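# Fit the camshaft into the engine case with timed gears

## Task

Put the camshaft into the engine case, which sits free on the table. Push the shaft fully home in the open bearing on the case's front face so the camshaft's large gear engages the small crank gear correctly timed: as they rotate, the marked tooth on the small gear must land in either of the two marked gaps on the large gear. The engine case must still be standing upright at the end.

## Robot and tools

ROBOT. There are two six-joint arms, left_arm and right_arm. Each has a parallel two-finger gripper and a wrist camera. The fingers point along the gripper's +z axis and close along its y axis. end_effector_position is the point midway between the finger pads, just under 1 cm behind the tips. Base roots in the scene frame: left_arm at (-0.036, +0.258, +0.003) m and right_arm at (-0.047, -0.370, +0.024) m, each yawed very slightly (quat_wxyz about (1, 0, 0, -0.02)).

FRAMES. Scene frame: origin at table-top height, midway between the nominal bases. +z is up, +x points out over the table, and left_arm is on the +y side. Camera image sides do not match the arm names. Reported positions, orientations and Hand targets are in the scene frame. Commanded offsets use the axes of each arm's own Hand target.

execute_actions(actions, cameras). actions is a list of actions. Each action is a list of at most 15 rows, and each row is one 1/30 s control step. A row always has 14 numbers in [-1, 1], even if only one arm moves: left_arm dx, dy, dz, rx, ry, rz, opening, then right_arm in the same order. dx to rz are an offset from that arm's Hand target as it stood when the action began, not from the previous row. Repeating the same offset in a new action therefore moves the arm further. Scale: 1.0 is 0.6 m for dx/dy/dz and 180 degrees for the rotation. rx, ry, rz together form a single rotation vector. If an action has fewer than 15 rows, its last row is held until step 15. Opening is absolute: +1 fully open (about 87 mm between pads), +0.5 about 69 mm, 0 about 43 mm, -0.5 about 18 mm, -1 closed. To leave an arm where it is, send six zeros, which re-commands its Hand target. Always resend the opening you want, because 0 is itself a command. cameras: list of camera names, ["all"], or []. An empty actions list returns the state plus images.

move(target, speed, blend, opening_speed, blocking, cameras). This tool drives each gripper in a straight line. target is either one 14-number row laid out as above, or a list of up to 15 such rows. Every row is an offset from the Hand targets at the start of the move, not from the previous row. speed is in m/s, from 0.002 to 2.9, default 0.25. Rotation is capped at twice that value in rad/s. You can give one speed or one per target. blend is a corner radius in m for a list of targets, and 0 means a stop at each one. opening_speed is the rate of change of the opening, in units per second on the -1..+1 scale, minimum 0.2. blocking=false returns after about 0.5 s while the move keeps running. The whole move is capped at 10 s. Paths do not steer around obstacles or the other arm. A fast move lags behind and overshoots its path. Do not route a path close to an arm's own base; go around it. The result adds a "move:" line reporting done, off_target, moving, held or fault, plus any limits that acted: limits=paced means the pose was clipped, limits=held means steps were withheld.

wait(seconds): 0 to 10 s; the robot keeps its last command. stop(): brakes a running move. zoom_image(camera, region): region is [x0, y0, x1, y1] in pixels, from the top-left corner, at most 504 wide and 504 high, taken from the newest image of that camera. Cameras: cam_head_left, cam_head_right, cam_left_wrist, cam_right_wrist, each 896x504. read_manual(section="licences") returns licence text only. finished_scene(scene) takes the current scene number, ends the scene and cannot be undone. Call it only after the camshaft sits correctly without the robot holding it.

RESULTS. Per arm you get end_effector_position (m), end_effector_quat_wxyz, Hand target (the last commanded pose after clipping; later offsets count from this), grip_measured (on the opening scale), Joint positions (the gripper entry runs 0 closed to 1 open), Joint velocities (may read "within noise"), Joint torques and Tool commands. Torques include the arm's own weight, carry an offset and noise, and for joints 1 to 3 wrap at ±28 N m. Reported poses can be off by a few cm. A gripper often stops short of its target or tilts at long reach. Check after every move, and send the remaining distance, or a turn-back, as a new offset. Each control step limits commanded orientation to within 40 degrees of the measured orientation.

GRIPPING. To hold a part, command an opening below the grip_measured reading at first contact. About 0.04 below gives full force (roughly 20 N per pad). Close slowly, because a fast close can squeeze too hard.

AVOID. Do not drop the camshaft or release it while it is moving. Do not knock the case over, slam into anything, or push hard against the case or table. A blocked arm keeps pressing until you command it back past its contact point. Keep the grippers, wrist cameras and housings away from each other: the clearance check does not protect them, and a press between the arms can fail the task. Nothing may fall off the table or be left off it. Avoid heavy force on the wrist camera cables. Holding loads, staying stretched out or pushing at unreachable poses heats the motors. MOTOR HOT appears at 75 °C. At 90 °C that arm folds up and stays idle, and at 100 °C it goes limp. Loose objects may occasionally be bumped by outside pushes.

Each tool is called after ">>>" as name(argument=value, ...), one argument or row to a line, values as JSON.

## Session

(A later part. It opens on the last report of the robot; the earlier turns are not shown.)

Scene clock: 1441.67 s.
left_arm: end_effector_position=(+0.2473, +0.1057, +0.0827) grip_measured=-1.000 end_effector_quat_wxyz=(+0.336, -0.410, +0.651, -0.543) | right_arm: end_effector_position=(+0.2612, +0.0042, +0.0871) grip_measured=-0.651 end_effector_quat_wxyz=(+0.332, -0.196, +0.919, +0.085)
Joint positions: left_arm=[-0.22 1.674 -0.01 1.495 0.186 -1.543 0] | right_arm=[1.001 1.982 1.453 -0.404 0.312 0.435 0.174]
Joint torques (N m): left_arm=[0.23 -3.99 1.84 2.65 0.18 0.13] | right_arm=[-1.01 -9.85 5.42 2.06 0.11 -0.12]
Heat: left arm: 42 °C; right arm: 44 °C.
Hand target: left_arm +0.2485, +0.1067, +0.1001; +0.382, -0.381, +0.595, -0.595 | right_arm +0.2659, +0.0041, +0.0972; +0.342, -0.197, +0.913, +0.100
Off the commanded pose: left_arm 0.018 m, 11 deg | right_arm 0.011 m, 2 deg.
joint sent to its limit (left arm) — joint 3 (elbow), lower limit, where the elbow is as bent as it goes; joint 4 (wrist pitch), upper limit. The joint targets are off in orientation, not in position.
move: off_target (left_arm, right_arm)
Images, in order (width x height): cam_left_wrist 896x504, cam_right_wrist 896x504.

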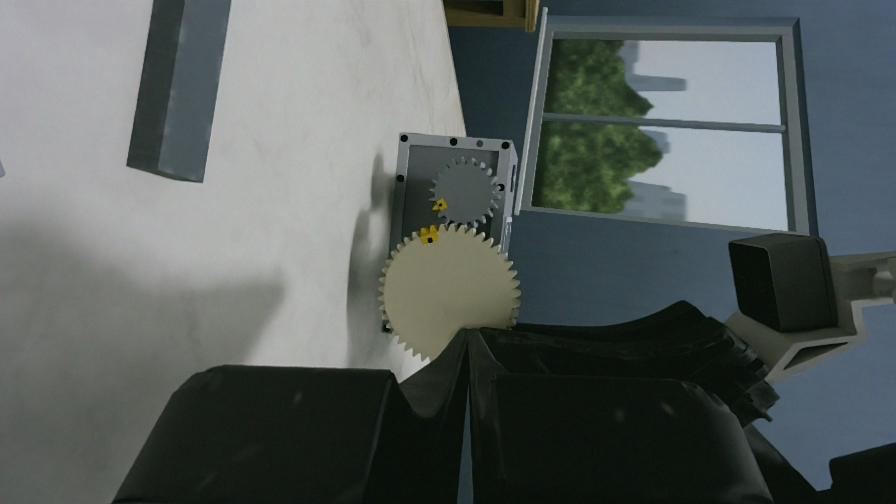

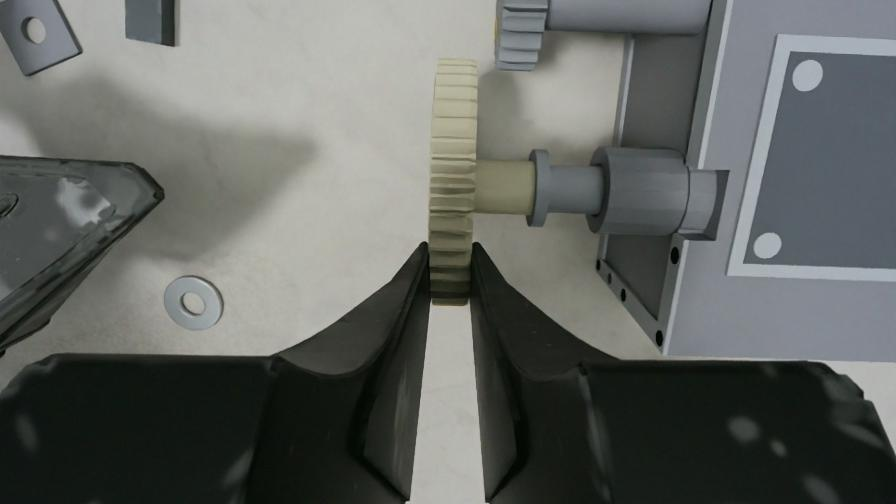

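>>> move(
  target=[
    [0,0,0,0,0,0,-1,-0.0025,0,0,0,0.014,0,-0.85],
    [0,0,0,0,0,0,-1,-0.0025,-0.017,0,0,0.014,0,-0.85],
  ],
  speed=0.03,
  cameras=["cam_right_wrist","cam_left_wrist"],
)

>>> zoom_image(
  camera="cam_left_wrist",
  region=[370, 130, 550, 350],
)

Scene clock: 1455.60 s.
left_arm: end_effector_position=(+0.2473, +0.1057, +0.0827) grip_measured=-1.000 end_effector_quat_wxyz=(+0.336, -0.410, +0.651, -0.543) | right_arm: end_effector_position=(+0.2619, +0.0001, +0.0874) grip_measured=-0.651 end_effector_quat_wxyz=(+0.313, -0.204, +0.923, +0.093)
Joint positions: left_arm=[-0.22 1.674 -0.01 1.495 0.186 -1.543 0] | right_arm=[0.978 1.982 1.466 -0.435 0.26 0.417 0.175]
Joint torques (N m): left_arm=[0.23 -3.97 1.84 2.65 0.18 0.13] | right_arm=[-1.85 -9.13 7.66 1.72 0.21 -0.09]
Heat: left arm: 42 °C; right arm: 46 °C.
Hand target: left_arm +0.2485, +0.1067, +0.1001; +0.382, -0.381, +0.595, -0.595 | right_arm +0.2713, -0.0046, +0.0978; +0.322, -0.199, +0.920, +0.096
Off the commanded pose: left_arm 0.018 m, 11 deg | right_arm 0.015 m, 1 deg.
joint sent to its limit (left arm) — joint 3 (elbow), lower limit, where the elbow is as bent as it goes; joint 4 (wrist pitch), upper limit. The joint targets are off in orientation, not in position.
move: off_target (left_arm, right_arm)
Images, in order (width x height): cam_left_wrist 896x504, cam_right_wrist 896x504.

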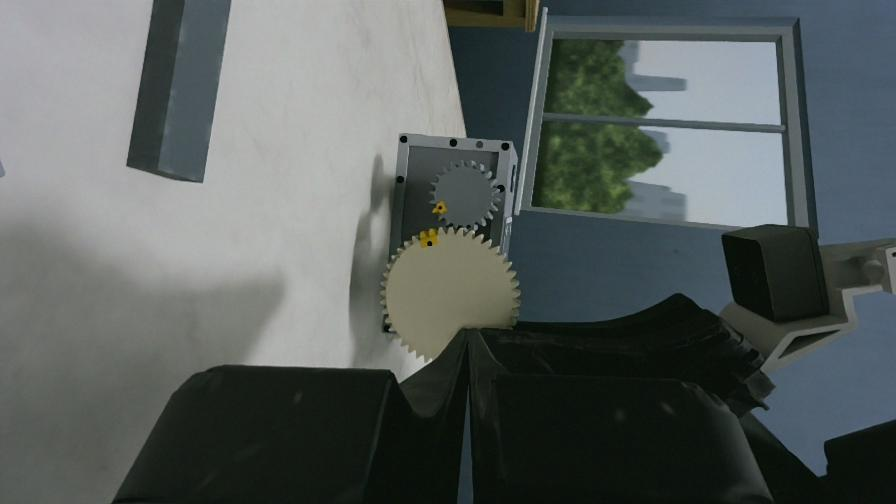

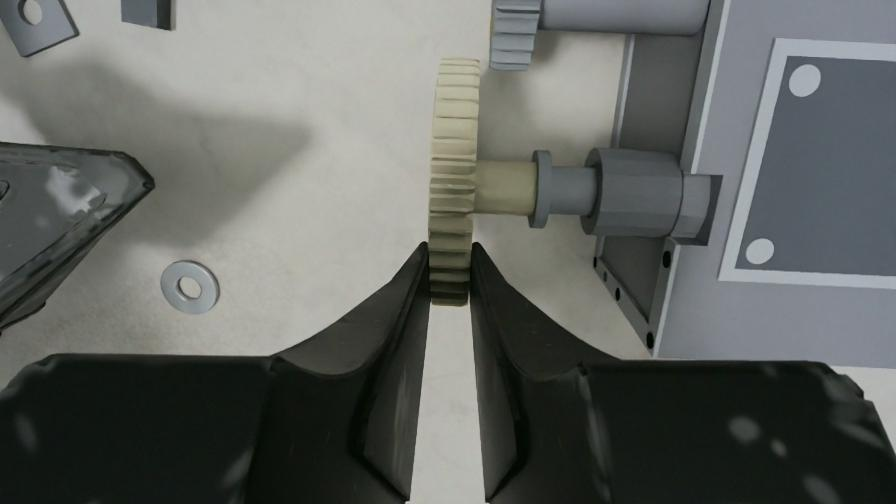

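Scaled by 2.291 from the camera's 896x504 image, which has a finer 1280x720 frame.

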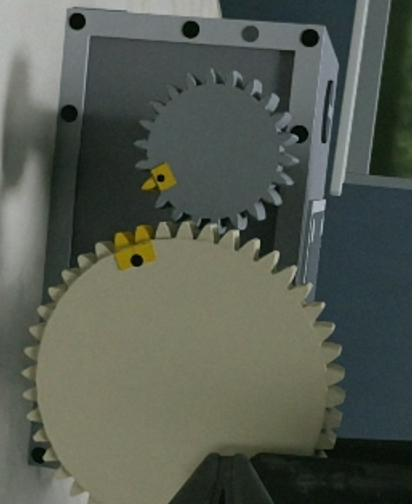

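>>> move(
  target=[
    [0,0,0,0,0,0,-1,0,0.005,0,0,0,0,-0.85],
    [0,0,0,0,0,0,-1,0,0.005,0,0,0,0,-0.57],
    [0,0,0,0,0,0,-1,0,-0.01,0,0.01,0,0.0133,-0.57],
  ],
  speed=0.03,
  opening_speed=0.5,
  cameras=["cam_right_wrist","cam_left_wrist"],
)

>>> zoom_image(
  camera="cam_left_wrist",
  region=[370, 130, 550, 350],
)

Scene clock: 1464.77 s.
left_arm: end_effector_position=(+0.2473, +0.1057, +0.0827) grip_measured=-1.000 end_effector_quat_wxyz=(+0.336, -0.410, +0.651, -0.543) | right_arm: end_effector_position=(+0.2658, -0.0077, +0.0857) grip_measured=-0.570 end_effector_quat_wxyz=(+0.309, -0.191, +0.928, +0.086)
Joint positions: left_arm=[-0.22 1.674 -0.01 1.495 0.186 -1.543 0] | right_arm=[0.963 1.982 1.466 -0.451 0.266 0.43 0.215]
Joint torques (N m): left_arm=[0.23 -3.97 1.81 2.65 0.18 0.13] | right_arm=[-1.02 -9.16 7.6 1.72 0.38 0.18]
Heat: left arm: 43 °C; right arm: 46 °C.
Hand target: left_arm +0.2485, +0.1067, +0.1001; +0.382, -0.381, +0.595, -0.595 | right_arm +0.2739, -0.0100, +0.0976; +0.323, -0.175, +0.926, +0.088
Off the commanded pose: left_arm 0.018 m, 11 deg | right_arm 0.014 m, 2 deg.
joint sent to its limit (left arm) — joint 3 (elbow), lower limit, where the elbow is as bent as it goes; joint 4 (wrist pitch), upper limit. The joint targets are off in orientation, not in position.
move: off_target (left_arm, right_arm); target 2's new opening was sent with right_arm's hand 0.013 m and 1 deg from that target
Images, in order (width x height): cam_left_wrist 896x504, cam_right_wrist 896x504.

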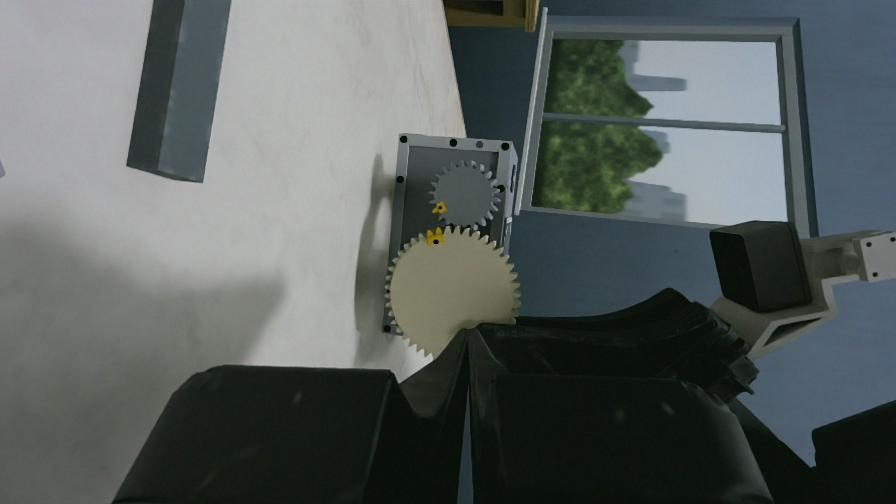

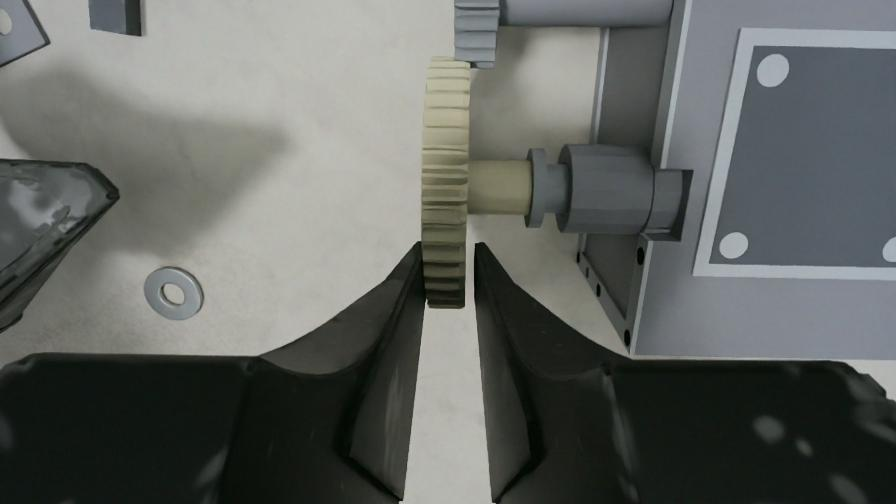

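Scaled by 2.291 from the camera's 896x504 image, which has a finer 1280x720 frame.

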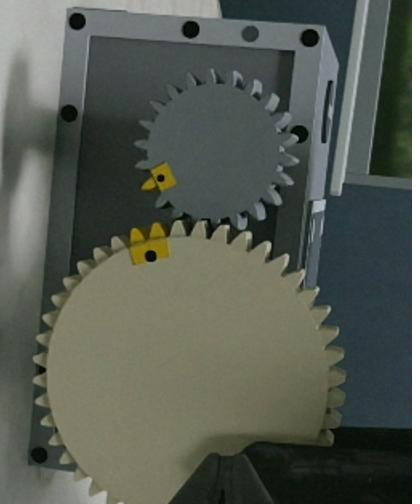

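>>> zoom_image(
  camera="cam_left_wrist",
  region=[410, 185, 510, 265],
)

>>> zoom_image(
  camera="cam_right_wrist",
  region=[400, 0, 600, 240],
)

Scaled by 5.040 from the camera's 896x504 image, which has a finer 1280x720 frame.

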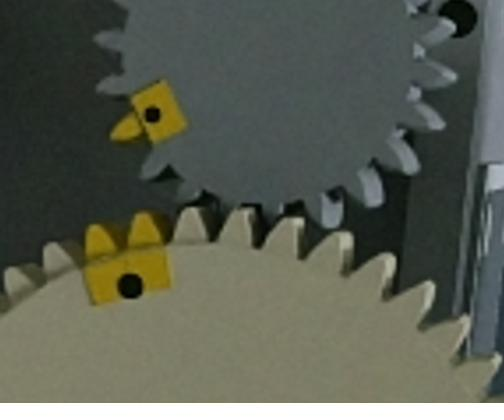

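Scaled by 2.100 from the camera's 896x504 image, which has a finer 1280x720 frame.

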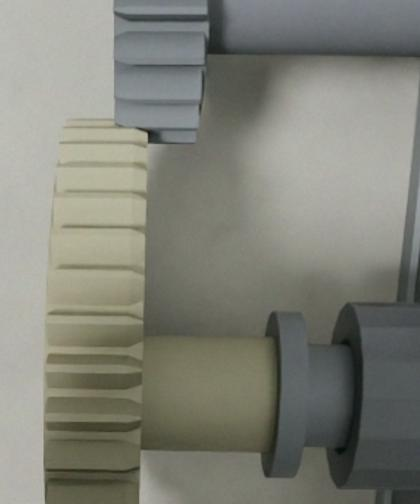

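>>> move(
  target=[
    [0,0,0,0,0,0,-1,0,0.022,0,0,0,0,-0.57],
    [0,0,0,0,0,0,-1,0,0.022,0,0,0,0,-0.85],
    [0,0,0,0,0,0,-1,-0.0055,0.022,0,0,0.033,0,-0.85],
  ],
  speed=0.04,
  opening_speed=0.5,
  cameras=["cam_right_wrist","cam_left_wrist"],
)

>>> zoom_image(
  camera="cam_left_wrist",
  region=[410, 185, 510, 265],
)

Scene clock: 1486.13 s.
left_arm: end_effector_position=(+0.2473, +0.1057, +0.0827) grip_measured=-1.000 end_effector_quat_wxyz=(+0.336, -0.410, +0.651, -0.543) | right_arm: end_effector_position=(+0.2633, -0.0068, +0.0888) grip_measured=-0.652 end_effector_quat_wxyz=(+0.265, -0.191, +0.943, +0.060)
Joint positions: left_arm=[-0.22 1.674 -0.01 1.495 0.186 -1.543 0] | right_arm=[0.961 2.06 1.639 -0.655 0.251 0.455 0.174]
Joint torques (N m): left_arm=[0.2 -3.96 1.81 2.66 0.17 0.13] | right_arm=[-0.65 -7.94 10.43 1.61 0.12 0.22]
Heat: left arm: 43 °C; right arm: 46 °C.
Hand target: left_arm +0.2485, +0.1067, +0.1001; +0.382, -0.381, +0.595, -0.595 | right_arm +0.2712, +0.0031, +0.1003; +0.275, -0.179, +0.941, +0.079
Off the commanded pose: left_arm 0.018 m, 11 deg | right_arm 0.017 m, 3 deg.
joint sent to its limit (left arm) — joint 3 (elbow), lower limit, where the elbow is as bent as it goes; joint 4 (wrist pitch), upper limit. The joint targets are off in orientation, not in position.
move: off_target (left_arm, right_arm); target 2's new opening was sent with right_arm's hand 0.015 m and 2 deg from that target
Images, in order (width x height): cam_left_wrist 896x504, cam_right_wrist 896x504.

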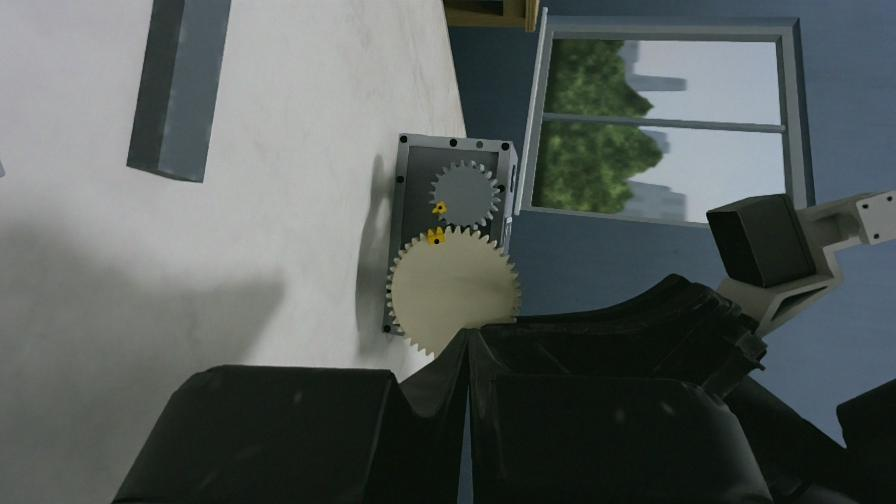

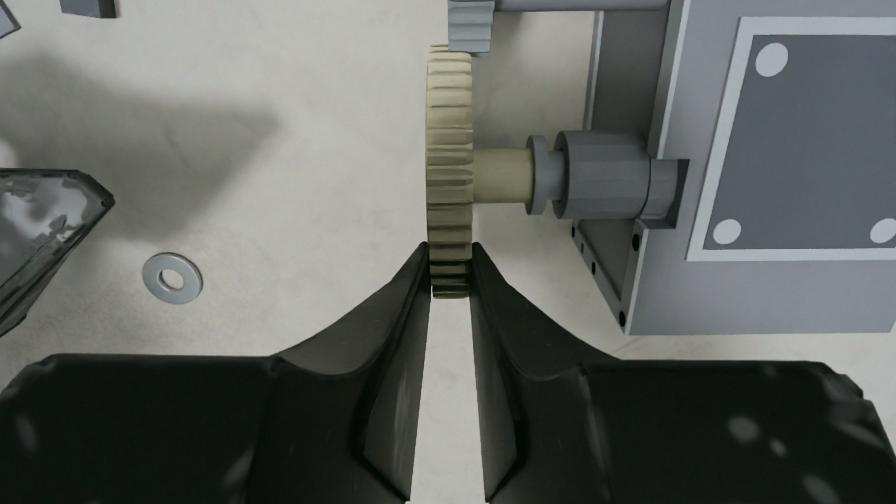

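Scaled by 5.040 from the camera's 896x504 image, which has a finer 1280x720 frame.

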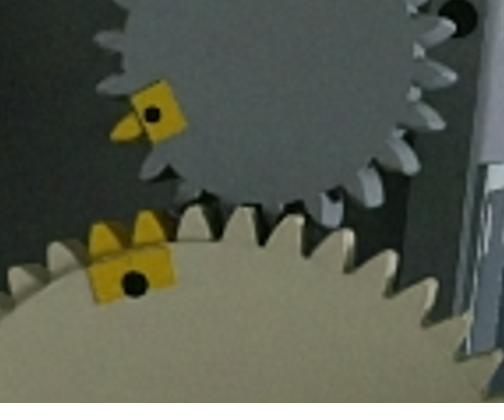

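>>> move(
  target=[
    [0,0,0,0,0,0,-1,0,0.0,0,0,0,0,-0.57],
    [0,0,0,0,0,0,-1,0,0.03,0,0,0,0,-0.57],
  ],
  speed=0.04,
  opening_speed=0.5,
  cameras=["cam_right_wrist","cam_left_wrist"],
)

>>> zoom_image(
  camera="cam_left_wrist",
  region=[410, 185, 510, 265],
)

Scene clock: 1500.97 s.
left_arm: end_effector_position=(+0.2473, +0.1057, +0.0827) grip_measured=-1.000 end_effector_quat_wxyz=(+0.336, -0.410, +0.651, -0.543) | right_arm: end_effector_position=(+0.2626, +0.0035, +0.0898) grip_measured=-0.570 end_effector_quat_wxyz=(+0.262, -0.184, +0.945, +0.058)
Joint positions: left_arm=[-0.22 1.674 -0.01 1.495 0.186 -1.543 0] | right_arm=[0.976 2.098 1.704 -0.694 0.262 0.484 0.215]
Joint torques (N m): left_arm=[0.21 -3.99 1.81 2.65 0.18 0.13] | right_arm=[0.95 -8.13 10.36 1.65 0.19 0.24]
Heat: left arm: 44 °C; right arm: 45 °C.
Hand target: left_arm +0.2485, +0.1067, +0.1001; +0.382, -0.381, +0.595, -0.595 | right_arm +0.2644, +0.0196, +0.1010; +0.275, -0.179, +0.941, +0.079
Off the commanded pose: left_arm 0.018 m, 11 deg | right_arm 0.020 m, 3 deg.
joint sent to its limit (left arm) — joint 3 (elbow), lower limit, where the elbow is as bent as it goes; joint 4 (wrist pitch), upper limit. The joint targets are off in orientation, not in position.
move: off_target (left_arm, right_arm)
Images, in order (width x height): cam_left_wrist 896x504, cam_right_wrist 896x504.

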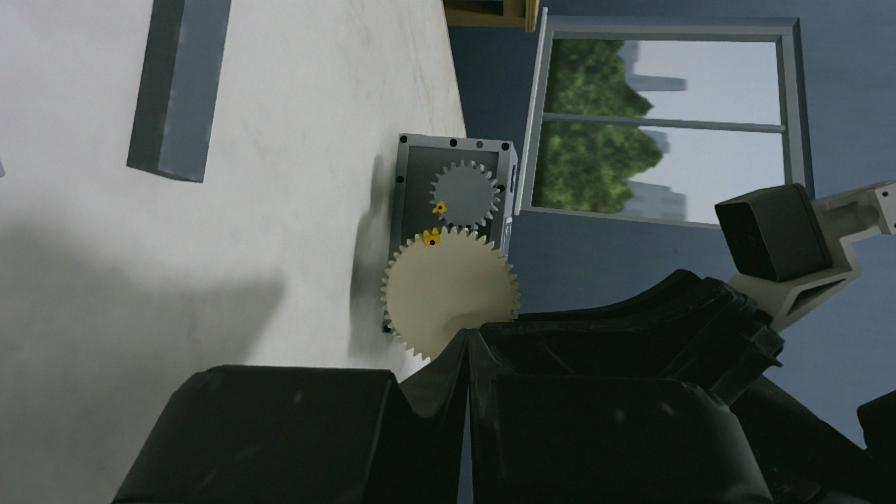

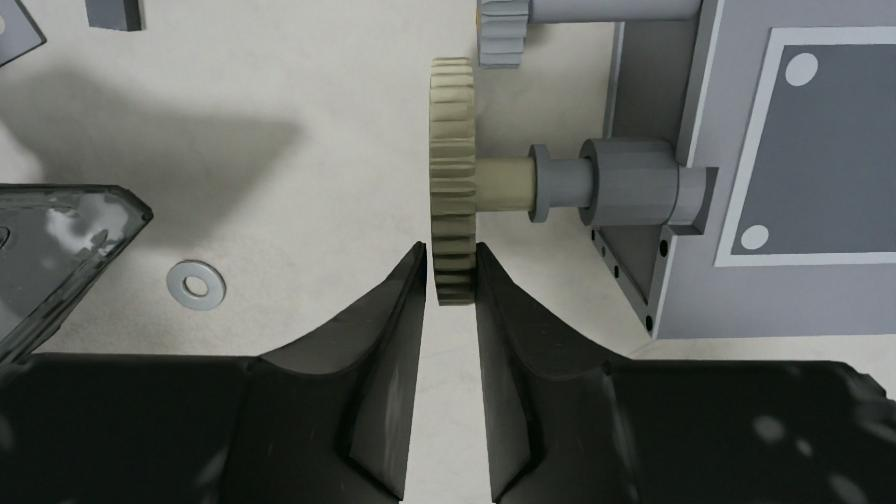

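Scaled by 5.040 from the camera's 896x504 image, which has a finer 1280x720 frame.

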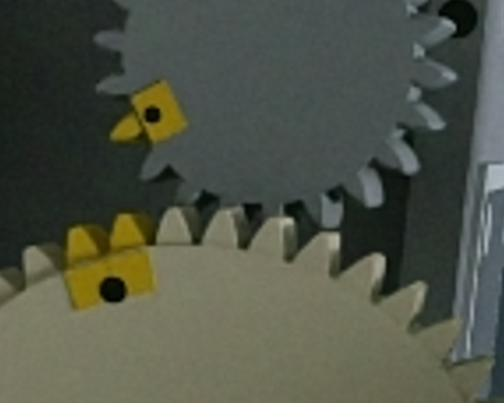

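>>> move(
  target=[
    [0,0,0,0,0,0,-1,0,-0.012,0,0,0,0,-0.57],
    [0,0,0,0,0,0,-1,0,-0.012,0,0,0,0,-0.9],
    [0,0,0,0,0,0,-1,-0.0045,-0.012,0,0,0.028,0,-0.9],
  ],
  speed=0.04,
  opening_speed=0.5,
  cameras=["cam_right_wrist","cam_left_wrist"],
)

>>> zoom_image(
  camera="cam_left_wrist",
  region=[410, 185, 510, 265],
)

Scene clock: 1514.30 s.
left_arm: end_effector_position=(+0.2473, +0.1057, +0.0827) grip_measured=-1.000 end_effector_quat_wxyz=(+0.336, -0.410, +0.651, -0.543) | right_arm: end_effector_position=(+0.2642, +0.0045, +0.0913) grip_measured=-0.652 end_effector_quat_wxyz=(+0.227, -0.188, +0.954, +0.051)
Joint positions: left_arm=[-0.22 1.674 -0.01 1.495 0.186 -1.543 0] | right_arm=[0.96 2.165 1.836 -0.824 0.22 0.483 0.174]
Joint torques (N m): left_arm=[0.18 -3.99 1.8 2.65 0.18 0.13] | right_arm=[-0.51 -8.65 10.28 1.42 0.04 0.12]
Heat: left arm: 44 °C; right arm: 44 °C.
Hand target: left_arm +0.2485, +0.1067, +0.1001; +0.382, -0.381, +0.595, -0.595 | right_arm +0.2691, +0.0138, +0.1022; +0.233, -0.183, +0.953, +0.071
Off the commanded pose: left_arm 0.018 m, 11 deg | right_arm 0.015 m, 2 deg.
joint sent to its limit (left arm) — joint 3 (elbow), lower limit, where the elbow is as bent as it goes; joint 4 (wrist pitch), upper limit. The joint targets are off in orientation, not in position.
move: off_target (left_arm, right_arm); target 2's new opening was sent with right_arm's hand 0.015 m and 3 deg from that target
Images, in order (width x height): cam_left_wrist 896x504, cam_right_wrist 896x504.

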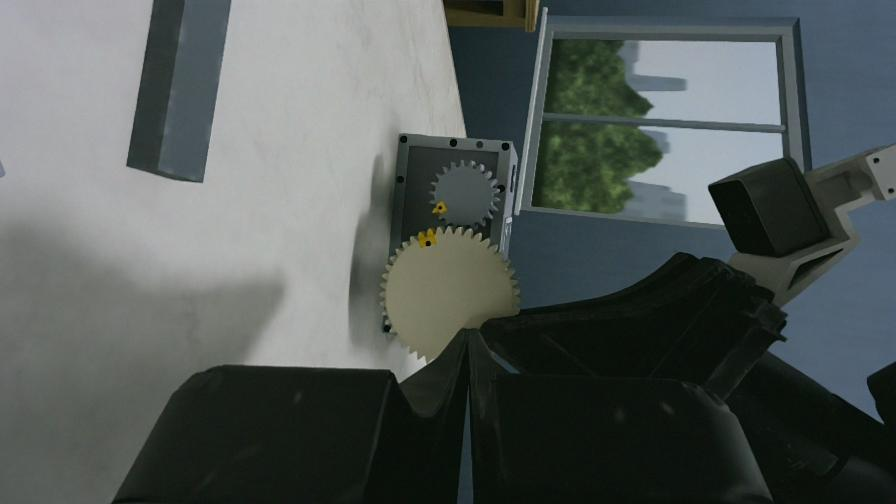

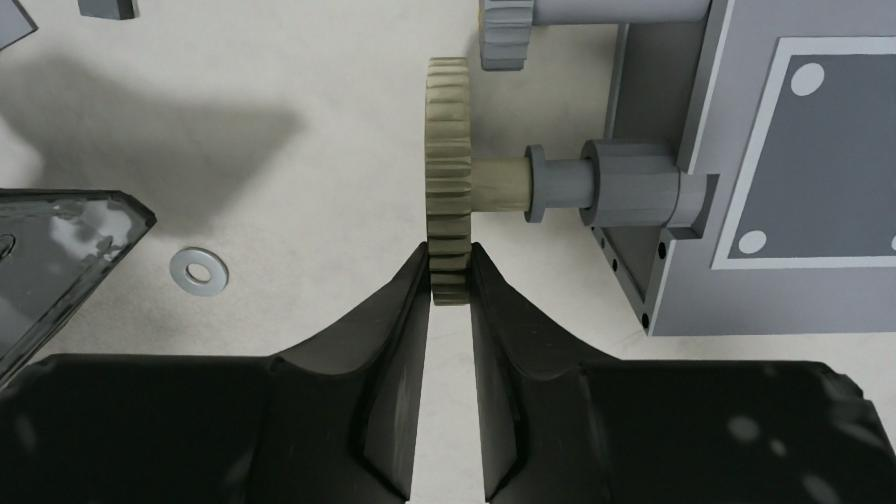

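Scaled by 5.040 from the camera's 896x504 image, which has a finer 1280x720 frame.

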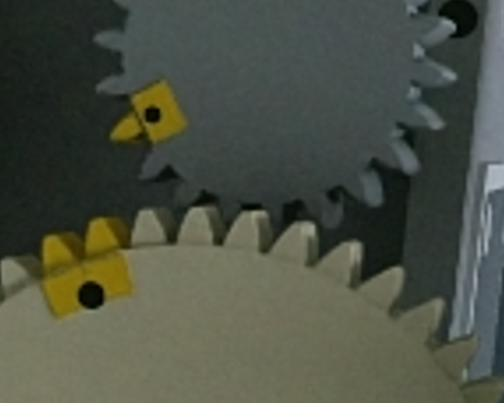

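>>> move(
  target=[0,0,0,0,0,0,-1,0,-0.03,0,0,0,0,-0.9],
  speed=0.03,
  cameras=["cam_right_wrist","cam_left_wrist"],
)

>>> zoom_image(
  camera="cam_left_wrist",
  region=[410, 185, 510, 265],
)

Scene clock: 1522.63 s.
left_arm: end_effector_position=(+0.2473, +0.1057, +0.0827) grip_measured=-1.000 end_effector_quat_wxyz=(+0.336, -0.410, +0.651, -0.543) | right_arm: end_effector_position=(+0.2665, +0.0022, +0.0913) grip_measured=-0.652 end_effector_quat_wxyz=(+0.219, -0.192, +0.955, +0.063)
Joint positions: left_arm=[-0.22 1.674 -0.01 1.495 0.186 -1.543 0] | right_arm=[0.941 2.16 1.829 -0.816 0.182 0.463 0.174]
Joint torques (N m): left_arm=[0.23 -3.99 1.83 2.66 0.18 0.14] | right_arm=[-1.74 -11.07 5.12 1.7 0.22 -0.02]
Heat: left arm: 44 °C; right arm: 43 °C.
Hand target: left_arm +0.2485, +0.1067, +0.1001; +0.382, -0.381, +0.595, -0.595 | right_arm +0.2760, -0.0029, +0.1012; +0.233, -0.183, +0.953, +0.071
Off the commanded pose: left_arm 0.018 m, 11 deg | right_arm 0.015 m, 2 deg.
joint sent to its limit (left arm) — joint 3 (elbow), lower limit, where the elbow is as bent as it goes; joint 4 (wrist pitch), upper limit. The joint targets are off in orientation, not in position.
move: off_target (left_arm, right_arm)
Images, in order (width x height): cam_left_wrist 896x504, cam_right_wrist 896x504.

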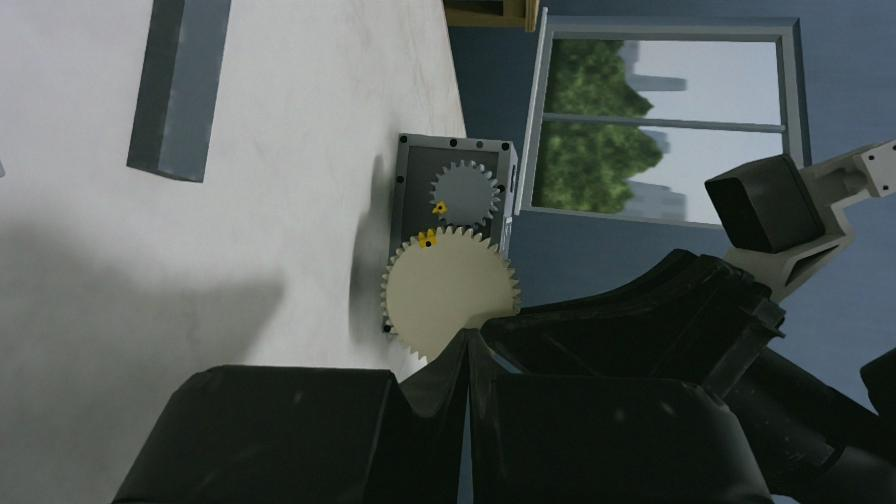

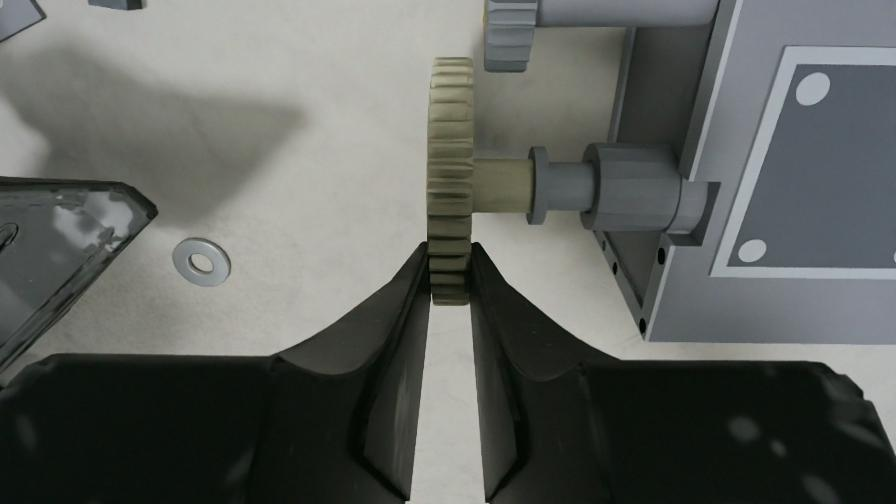

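Scaled by 5.040 from the camera's 896x504 image, which has a finer 1280x720 frame.

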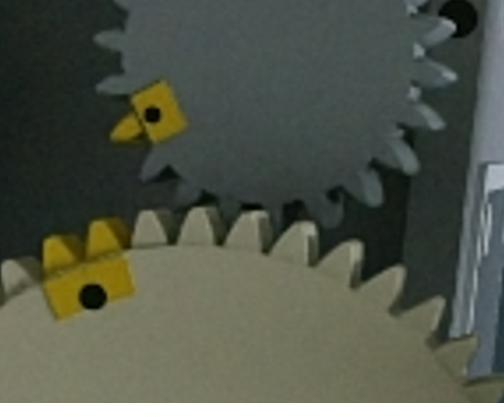

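>>> move(
  target=[
    [0,0,0,0,0,0,-1,0,0.008,0,0,0,0,-0.9],
    [0,0,0,0,0,0,-1,0,0.008,0,0,0,0,-0.58],
    [0,0,0,0,0,0,-1,0,-0.012,0,0,0,0,-0.58],
  ],
  speed=0.03,
  opening_speed=0.4,
  cameras=["cam_right_wrist","cam_left_wrist"],
)

>>> zoom_image(
  camera="cam_left_wrist",
  region=[410, 185, 510, 265],
)

Scene clock: 1530.83 s.
left_arm: end_effector_position=(+0.2473, +0.1057, +0.0827) grip_measured=-1.000 end_effector_quat_wxyz=(+0.336, -0.410, +0.651, -0.543) | right_arm: end_effector_position=(+0.2736, -0.0086, +0.0832) grip_measured=-0.580 end_effector_quat_wxyz=(+0.215, -0.185, +0.957, +0.057)
Joint positions: left_arm=[-0.22 1.674 -0.01 1.495 0.186 -1.543 0] | right_arm=[0.915 2.16 1.8 -0.798 0.179 0.454 0.21]
Joint torques (N m): left_arm=[0.2 -3.97 1.81 2.66 0.17 0.13] | right_arm=[-0.83 -12.08 5.59 1.61 0.21 -0.04]
Heat: left arm: 44 °C; right arm: 45 °C.
Hand target: left_arm +0.2485, +0.1067, +0.1001; +0.382, -0.381, +0.595, -0.595 | right_arm +0.2788, -0.0095, +0.1010; +0.233, -0.183, +0.952, +0.071
Off the commanded pose: left_arm 0.018 m, 11 deg | right_arm 0.018 m, 3 deg.
joint sent to its limit (left arm) — joint 3 (elbow), lower limit, where the elbow is as bent as it goes; joint 4 (wrist pitch), upper limit. The joint targets are off in orientation, not in position.
move: off_target (left_arm, right_arm); target 2's new opening was sent with right_arm's hand 0.013 m and 2 deg from that target
Images, in order (width x height): cam_left_wrist 896x504, cam_right_wrist 896x504.

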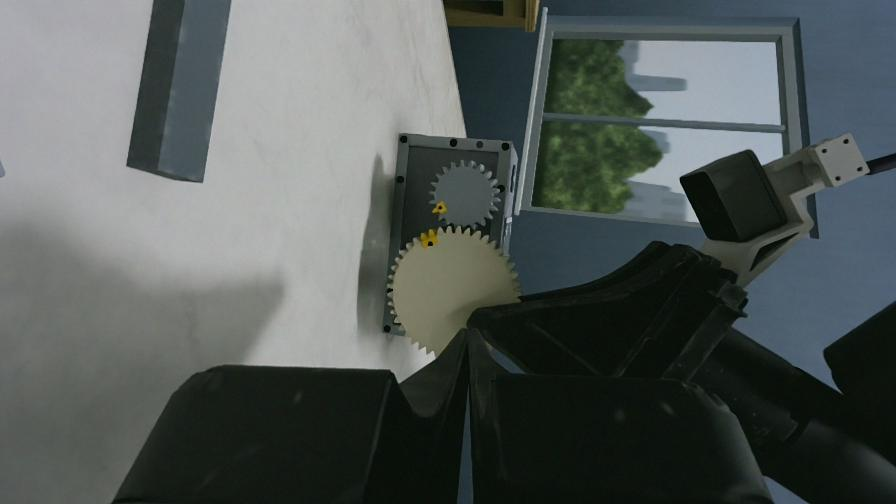

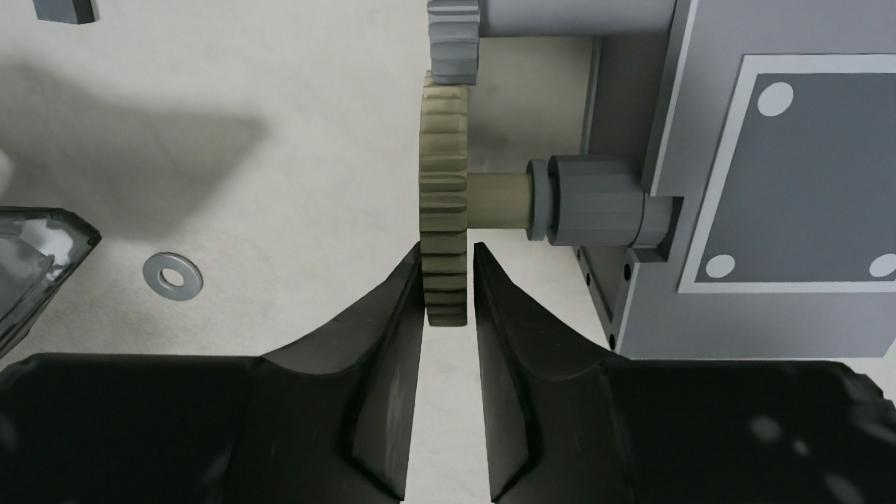

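Scaled by 5.040 from the camera's 896x504 image, which has a finer 1280x720 frame.

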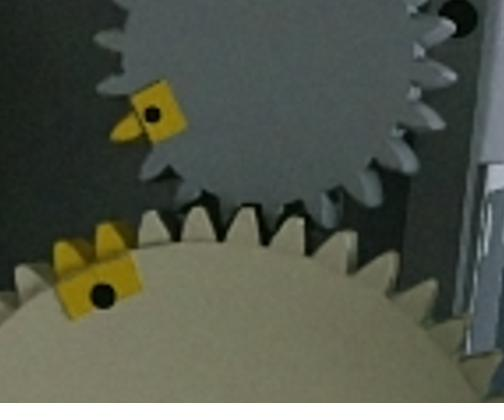

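>>> zoom_image(
  camera="cam_right_wrist",
  region=[400, 0, 600, 270],
)

Scaled by 1.867 from the camera's 896x504 image, which has a finer 1280x720 frame.

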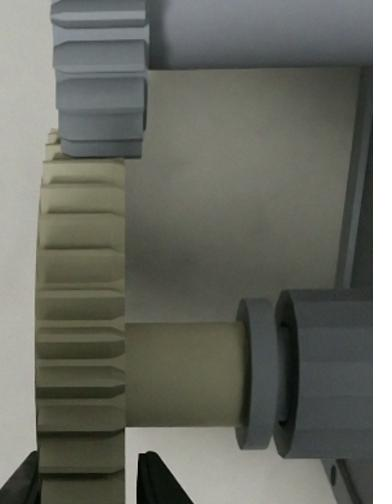

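>>> move(
  target=[0,0,0,0,0,0,-1,0,-0.018,0,0,0,0,-0.5],
  speed=0.02,
  cameras=["cam_right_wrist"],
)

>>> zoom_image(
  camera="cam_right_wrist",
  region=[400, 0, 600, 270],
)

Scene clock: 1539.33 s.
left_arm: end_effector_position=(+0.2473, +0.1057, +0.0827) grip_measured=-1.000 end_effector_quat_wxyz=(+0.336, -0.410, +0.651, -0.543) | right_arm: end_effector_position=(+0.2753, -0.0136, +0.0844) grip_measured=-0.500 end_effector_quat_wxyz=(+0.215, -0.188, +0.956, +0.065)
Joint positions: left_arm=[-0.22 1.674 -0.01 1.495 0.186 -1.543 0] | right_arm=[0.9 2.137 1.766 -0.774 0.159 0.436 0.25]
Joint torques (N m): left_arm=[0.2 -3.95 1.81 2.65 0.18 0.13] | right_arm=[-1.31 -11.77 5.52 1.57 0.28 -0.07]
Heat: left arm: 45 °C; right arm: 47 °C.
Hand target: left_arm +0.2485, +0.1067, +0.1001; +0.382, -0.381, +0.595, -0.595 | right_arm +0.2830, -0.0194, +0.1005; +0.233, -0.183, +0.952, +0.071
Off the commanded pose: left_arm 0.018 m, 11 deg | right_arm 0.019 m, 2 deg.
joint sent to its limit (left arm) — joint 3 (elbow), lower limit, where the elbow is as bent as it goes; joint 4 (wrist pitch), upper limit. The joint targets are off in orientation, not in position.
move: off_target (left_arm, right_arm)
Images, in order (width x height): cam_right_wrist 896x504.

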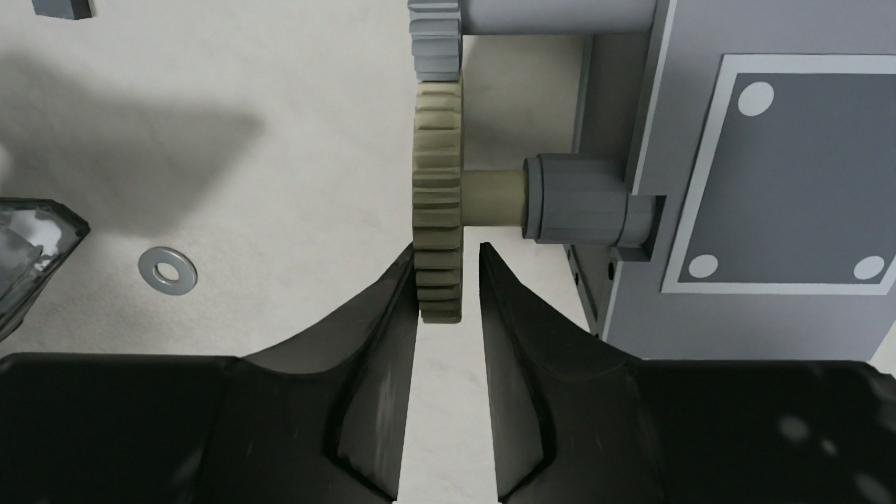

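Scaled by 1.867 from the camera's 896x504 image, which has a finer 1280x720 frame.

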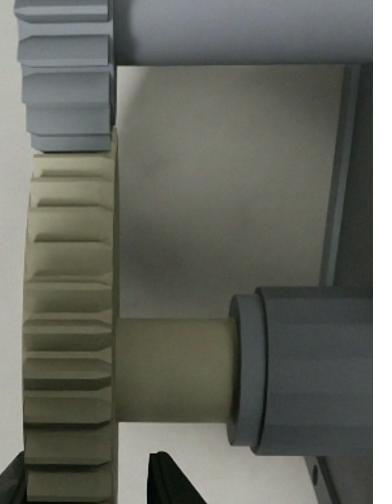

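>>> move(
  target=[
    [0,0,0,0,0,0,-1,0,0.012,0,0,0,0,-0.5],
    [0,0,0,0,0,0,-1,0,0.012,0,0,0,0,0],
    [0,0,0,0,0,0,-1,0,0.012,-0.22,0,0,0,0],
  ],
  speed=0.08,
  cameras=["all"],
)

>>> zoom_image(
  camera="cam_left_wrist",
  region=[375, 135, 535, 345],
)

>>> zoom_image(
  camera="cam_left_wrist",
  region=[410, 185, 510, 265],
)

>>> zoom_image(
  camera="cam_right_wrist",
  region=[300, 0, 600, 170],
)

Scene clock: 1550.77 s.
left_arm: end_effector_position=(+0.2473, +0.1057, +0.0827) grip_measured=-1.000 end_effector_quat_wxyz=(+0.336, -0.410, +0.651, -0.543) | right_arm: end_effector_position=(+0.2247, -0.0463, +0.1955) grip_measured=+0.000 end_effector_quat_wxyz=(+0.211, -0.189, +0.958, +0.054)
Joint positions: left_arm=[-0.22 1.674 -0.01 1.495 0.186 -1.543 0] | right_arm=[0.949 1.934 1.917 -1.156 0.189 0.479 0.5]
Joint torques (N m): left_arm=[0.23 -3.97 1.84 2.65 0.18 0.13] | right_arm=[0.51 -9.36 9.58 1.35 0.3 0.18]
Heat: left arm: 45 °C; right arm: 48 °C.
Hand target: left_arm +0.2485, +0.1067, +0.1001; +0.382, -0.381, +0.595, -0.595 | right_arm +0.2249, -0.0419, +0.2171; +0.233, -0.183, +0.952, +0.071
Off the commanded pose: left_arm 0.018 m, 11 deg | right_arm 0.022 m, 3 deg.
joint sent to its limit (left arm) — joint 3 (elbow), lower limit, where the elbow is as bent as it goes; joint 4 (wrist pitch), upper limit. The joint targets are off in orientation, not in position.
move: off_target (left_arm, right_arm); target 2's new opening was sent with right_arm's hand 0.017 m and 2 deg from that target

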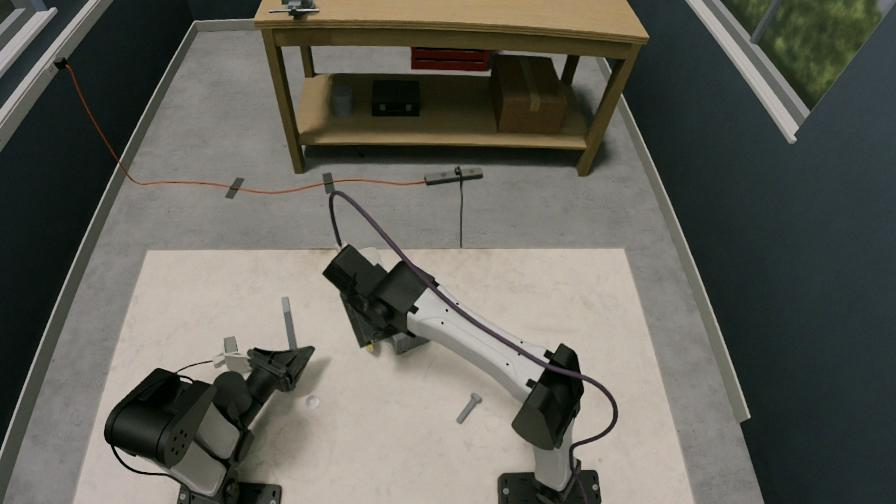

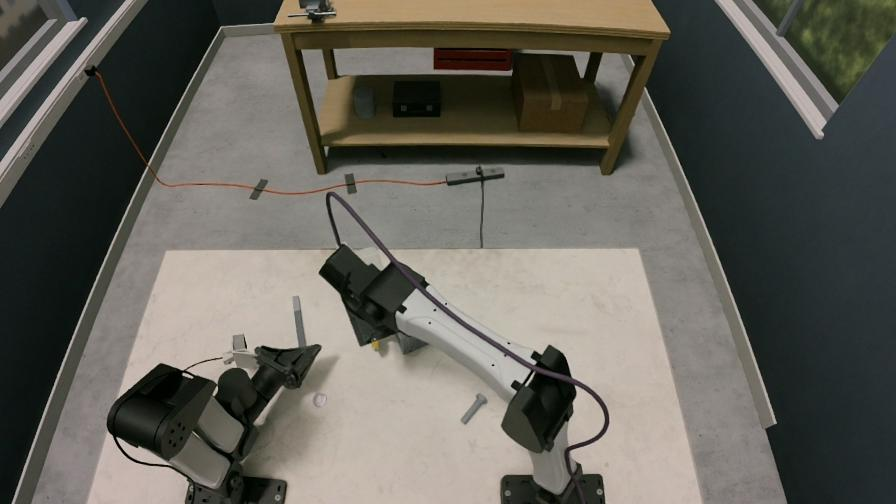

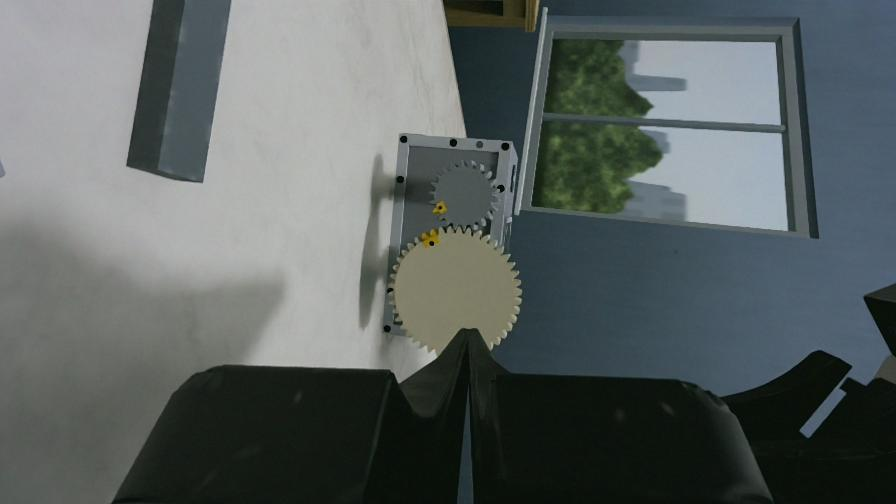

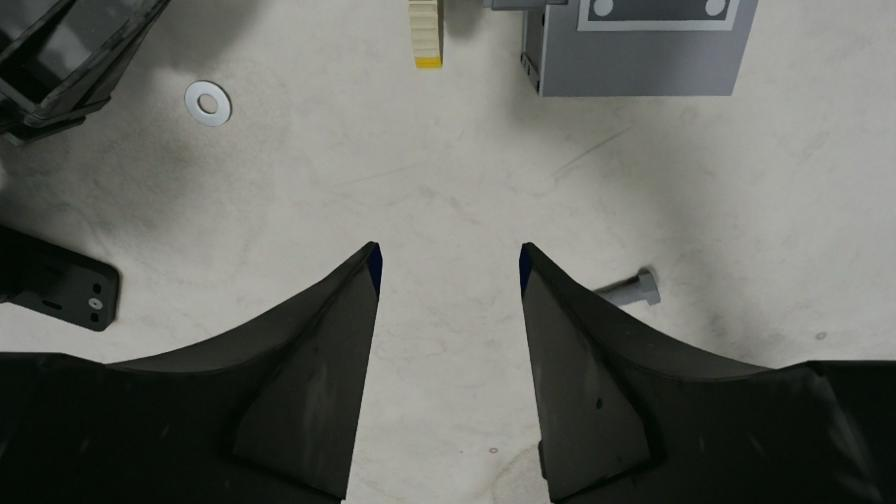

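Scaled by 2.400 from the camera's 896x504 image, which has a finer 1280x720 frame.

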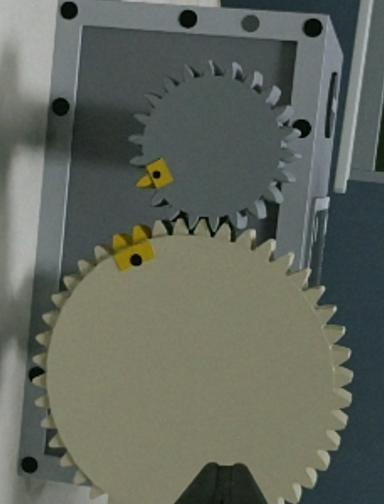

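Scaled by 5.040 from the camera's 896x504 image, which has a finer 1280x720 frame.

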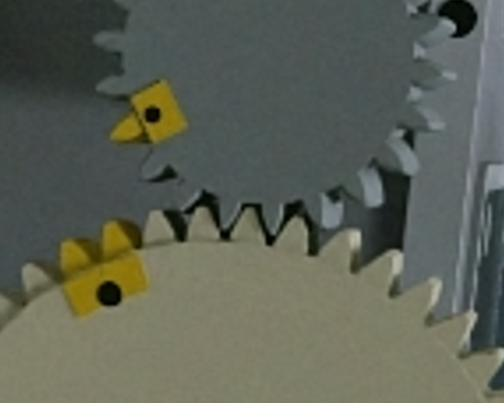

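Scaled by 1.680 from the camera's 896x504 image, which has a finer 1280x720 frame.

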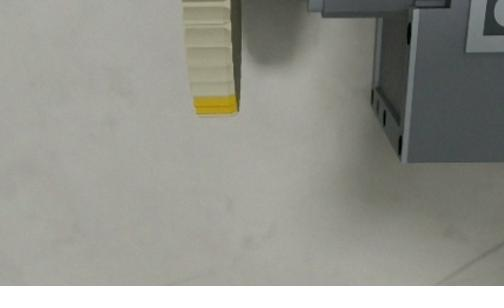

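>>> finished_scene(
  scene=1,
)

The scene is finished: the task was done.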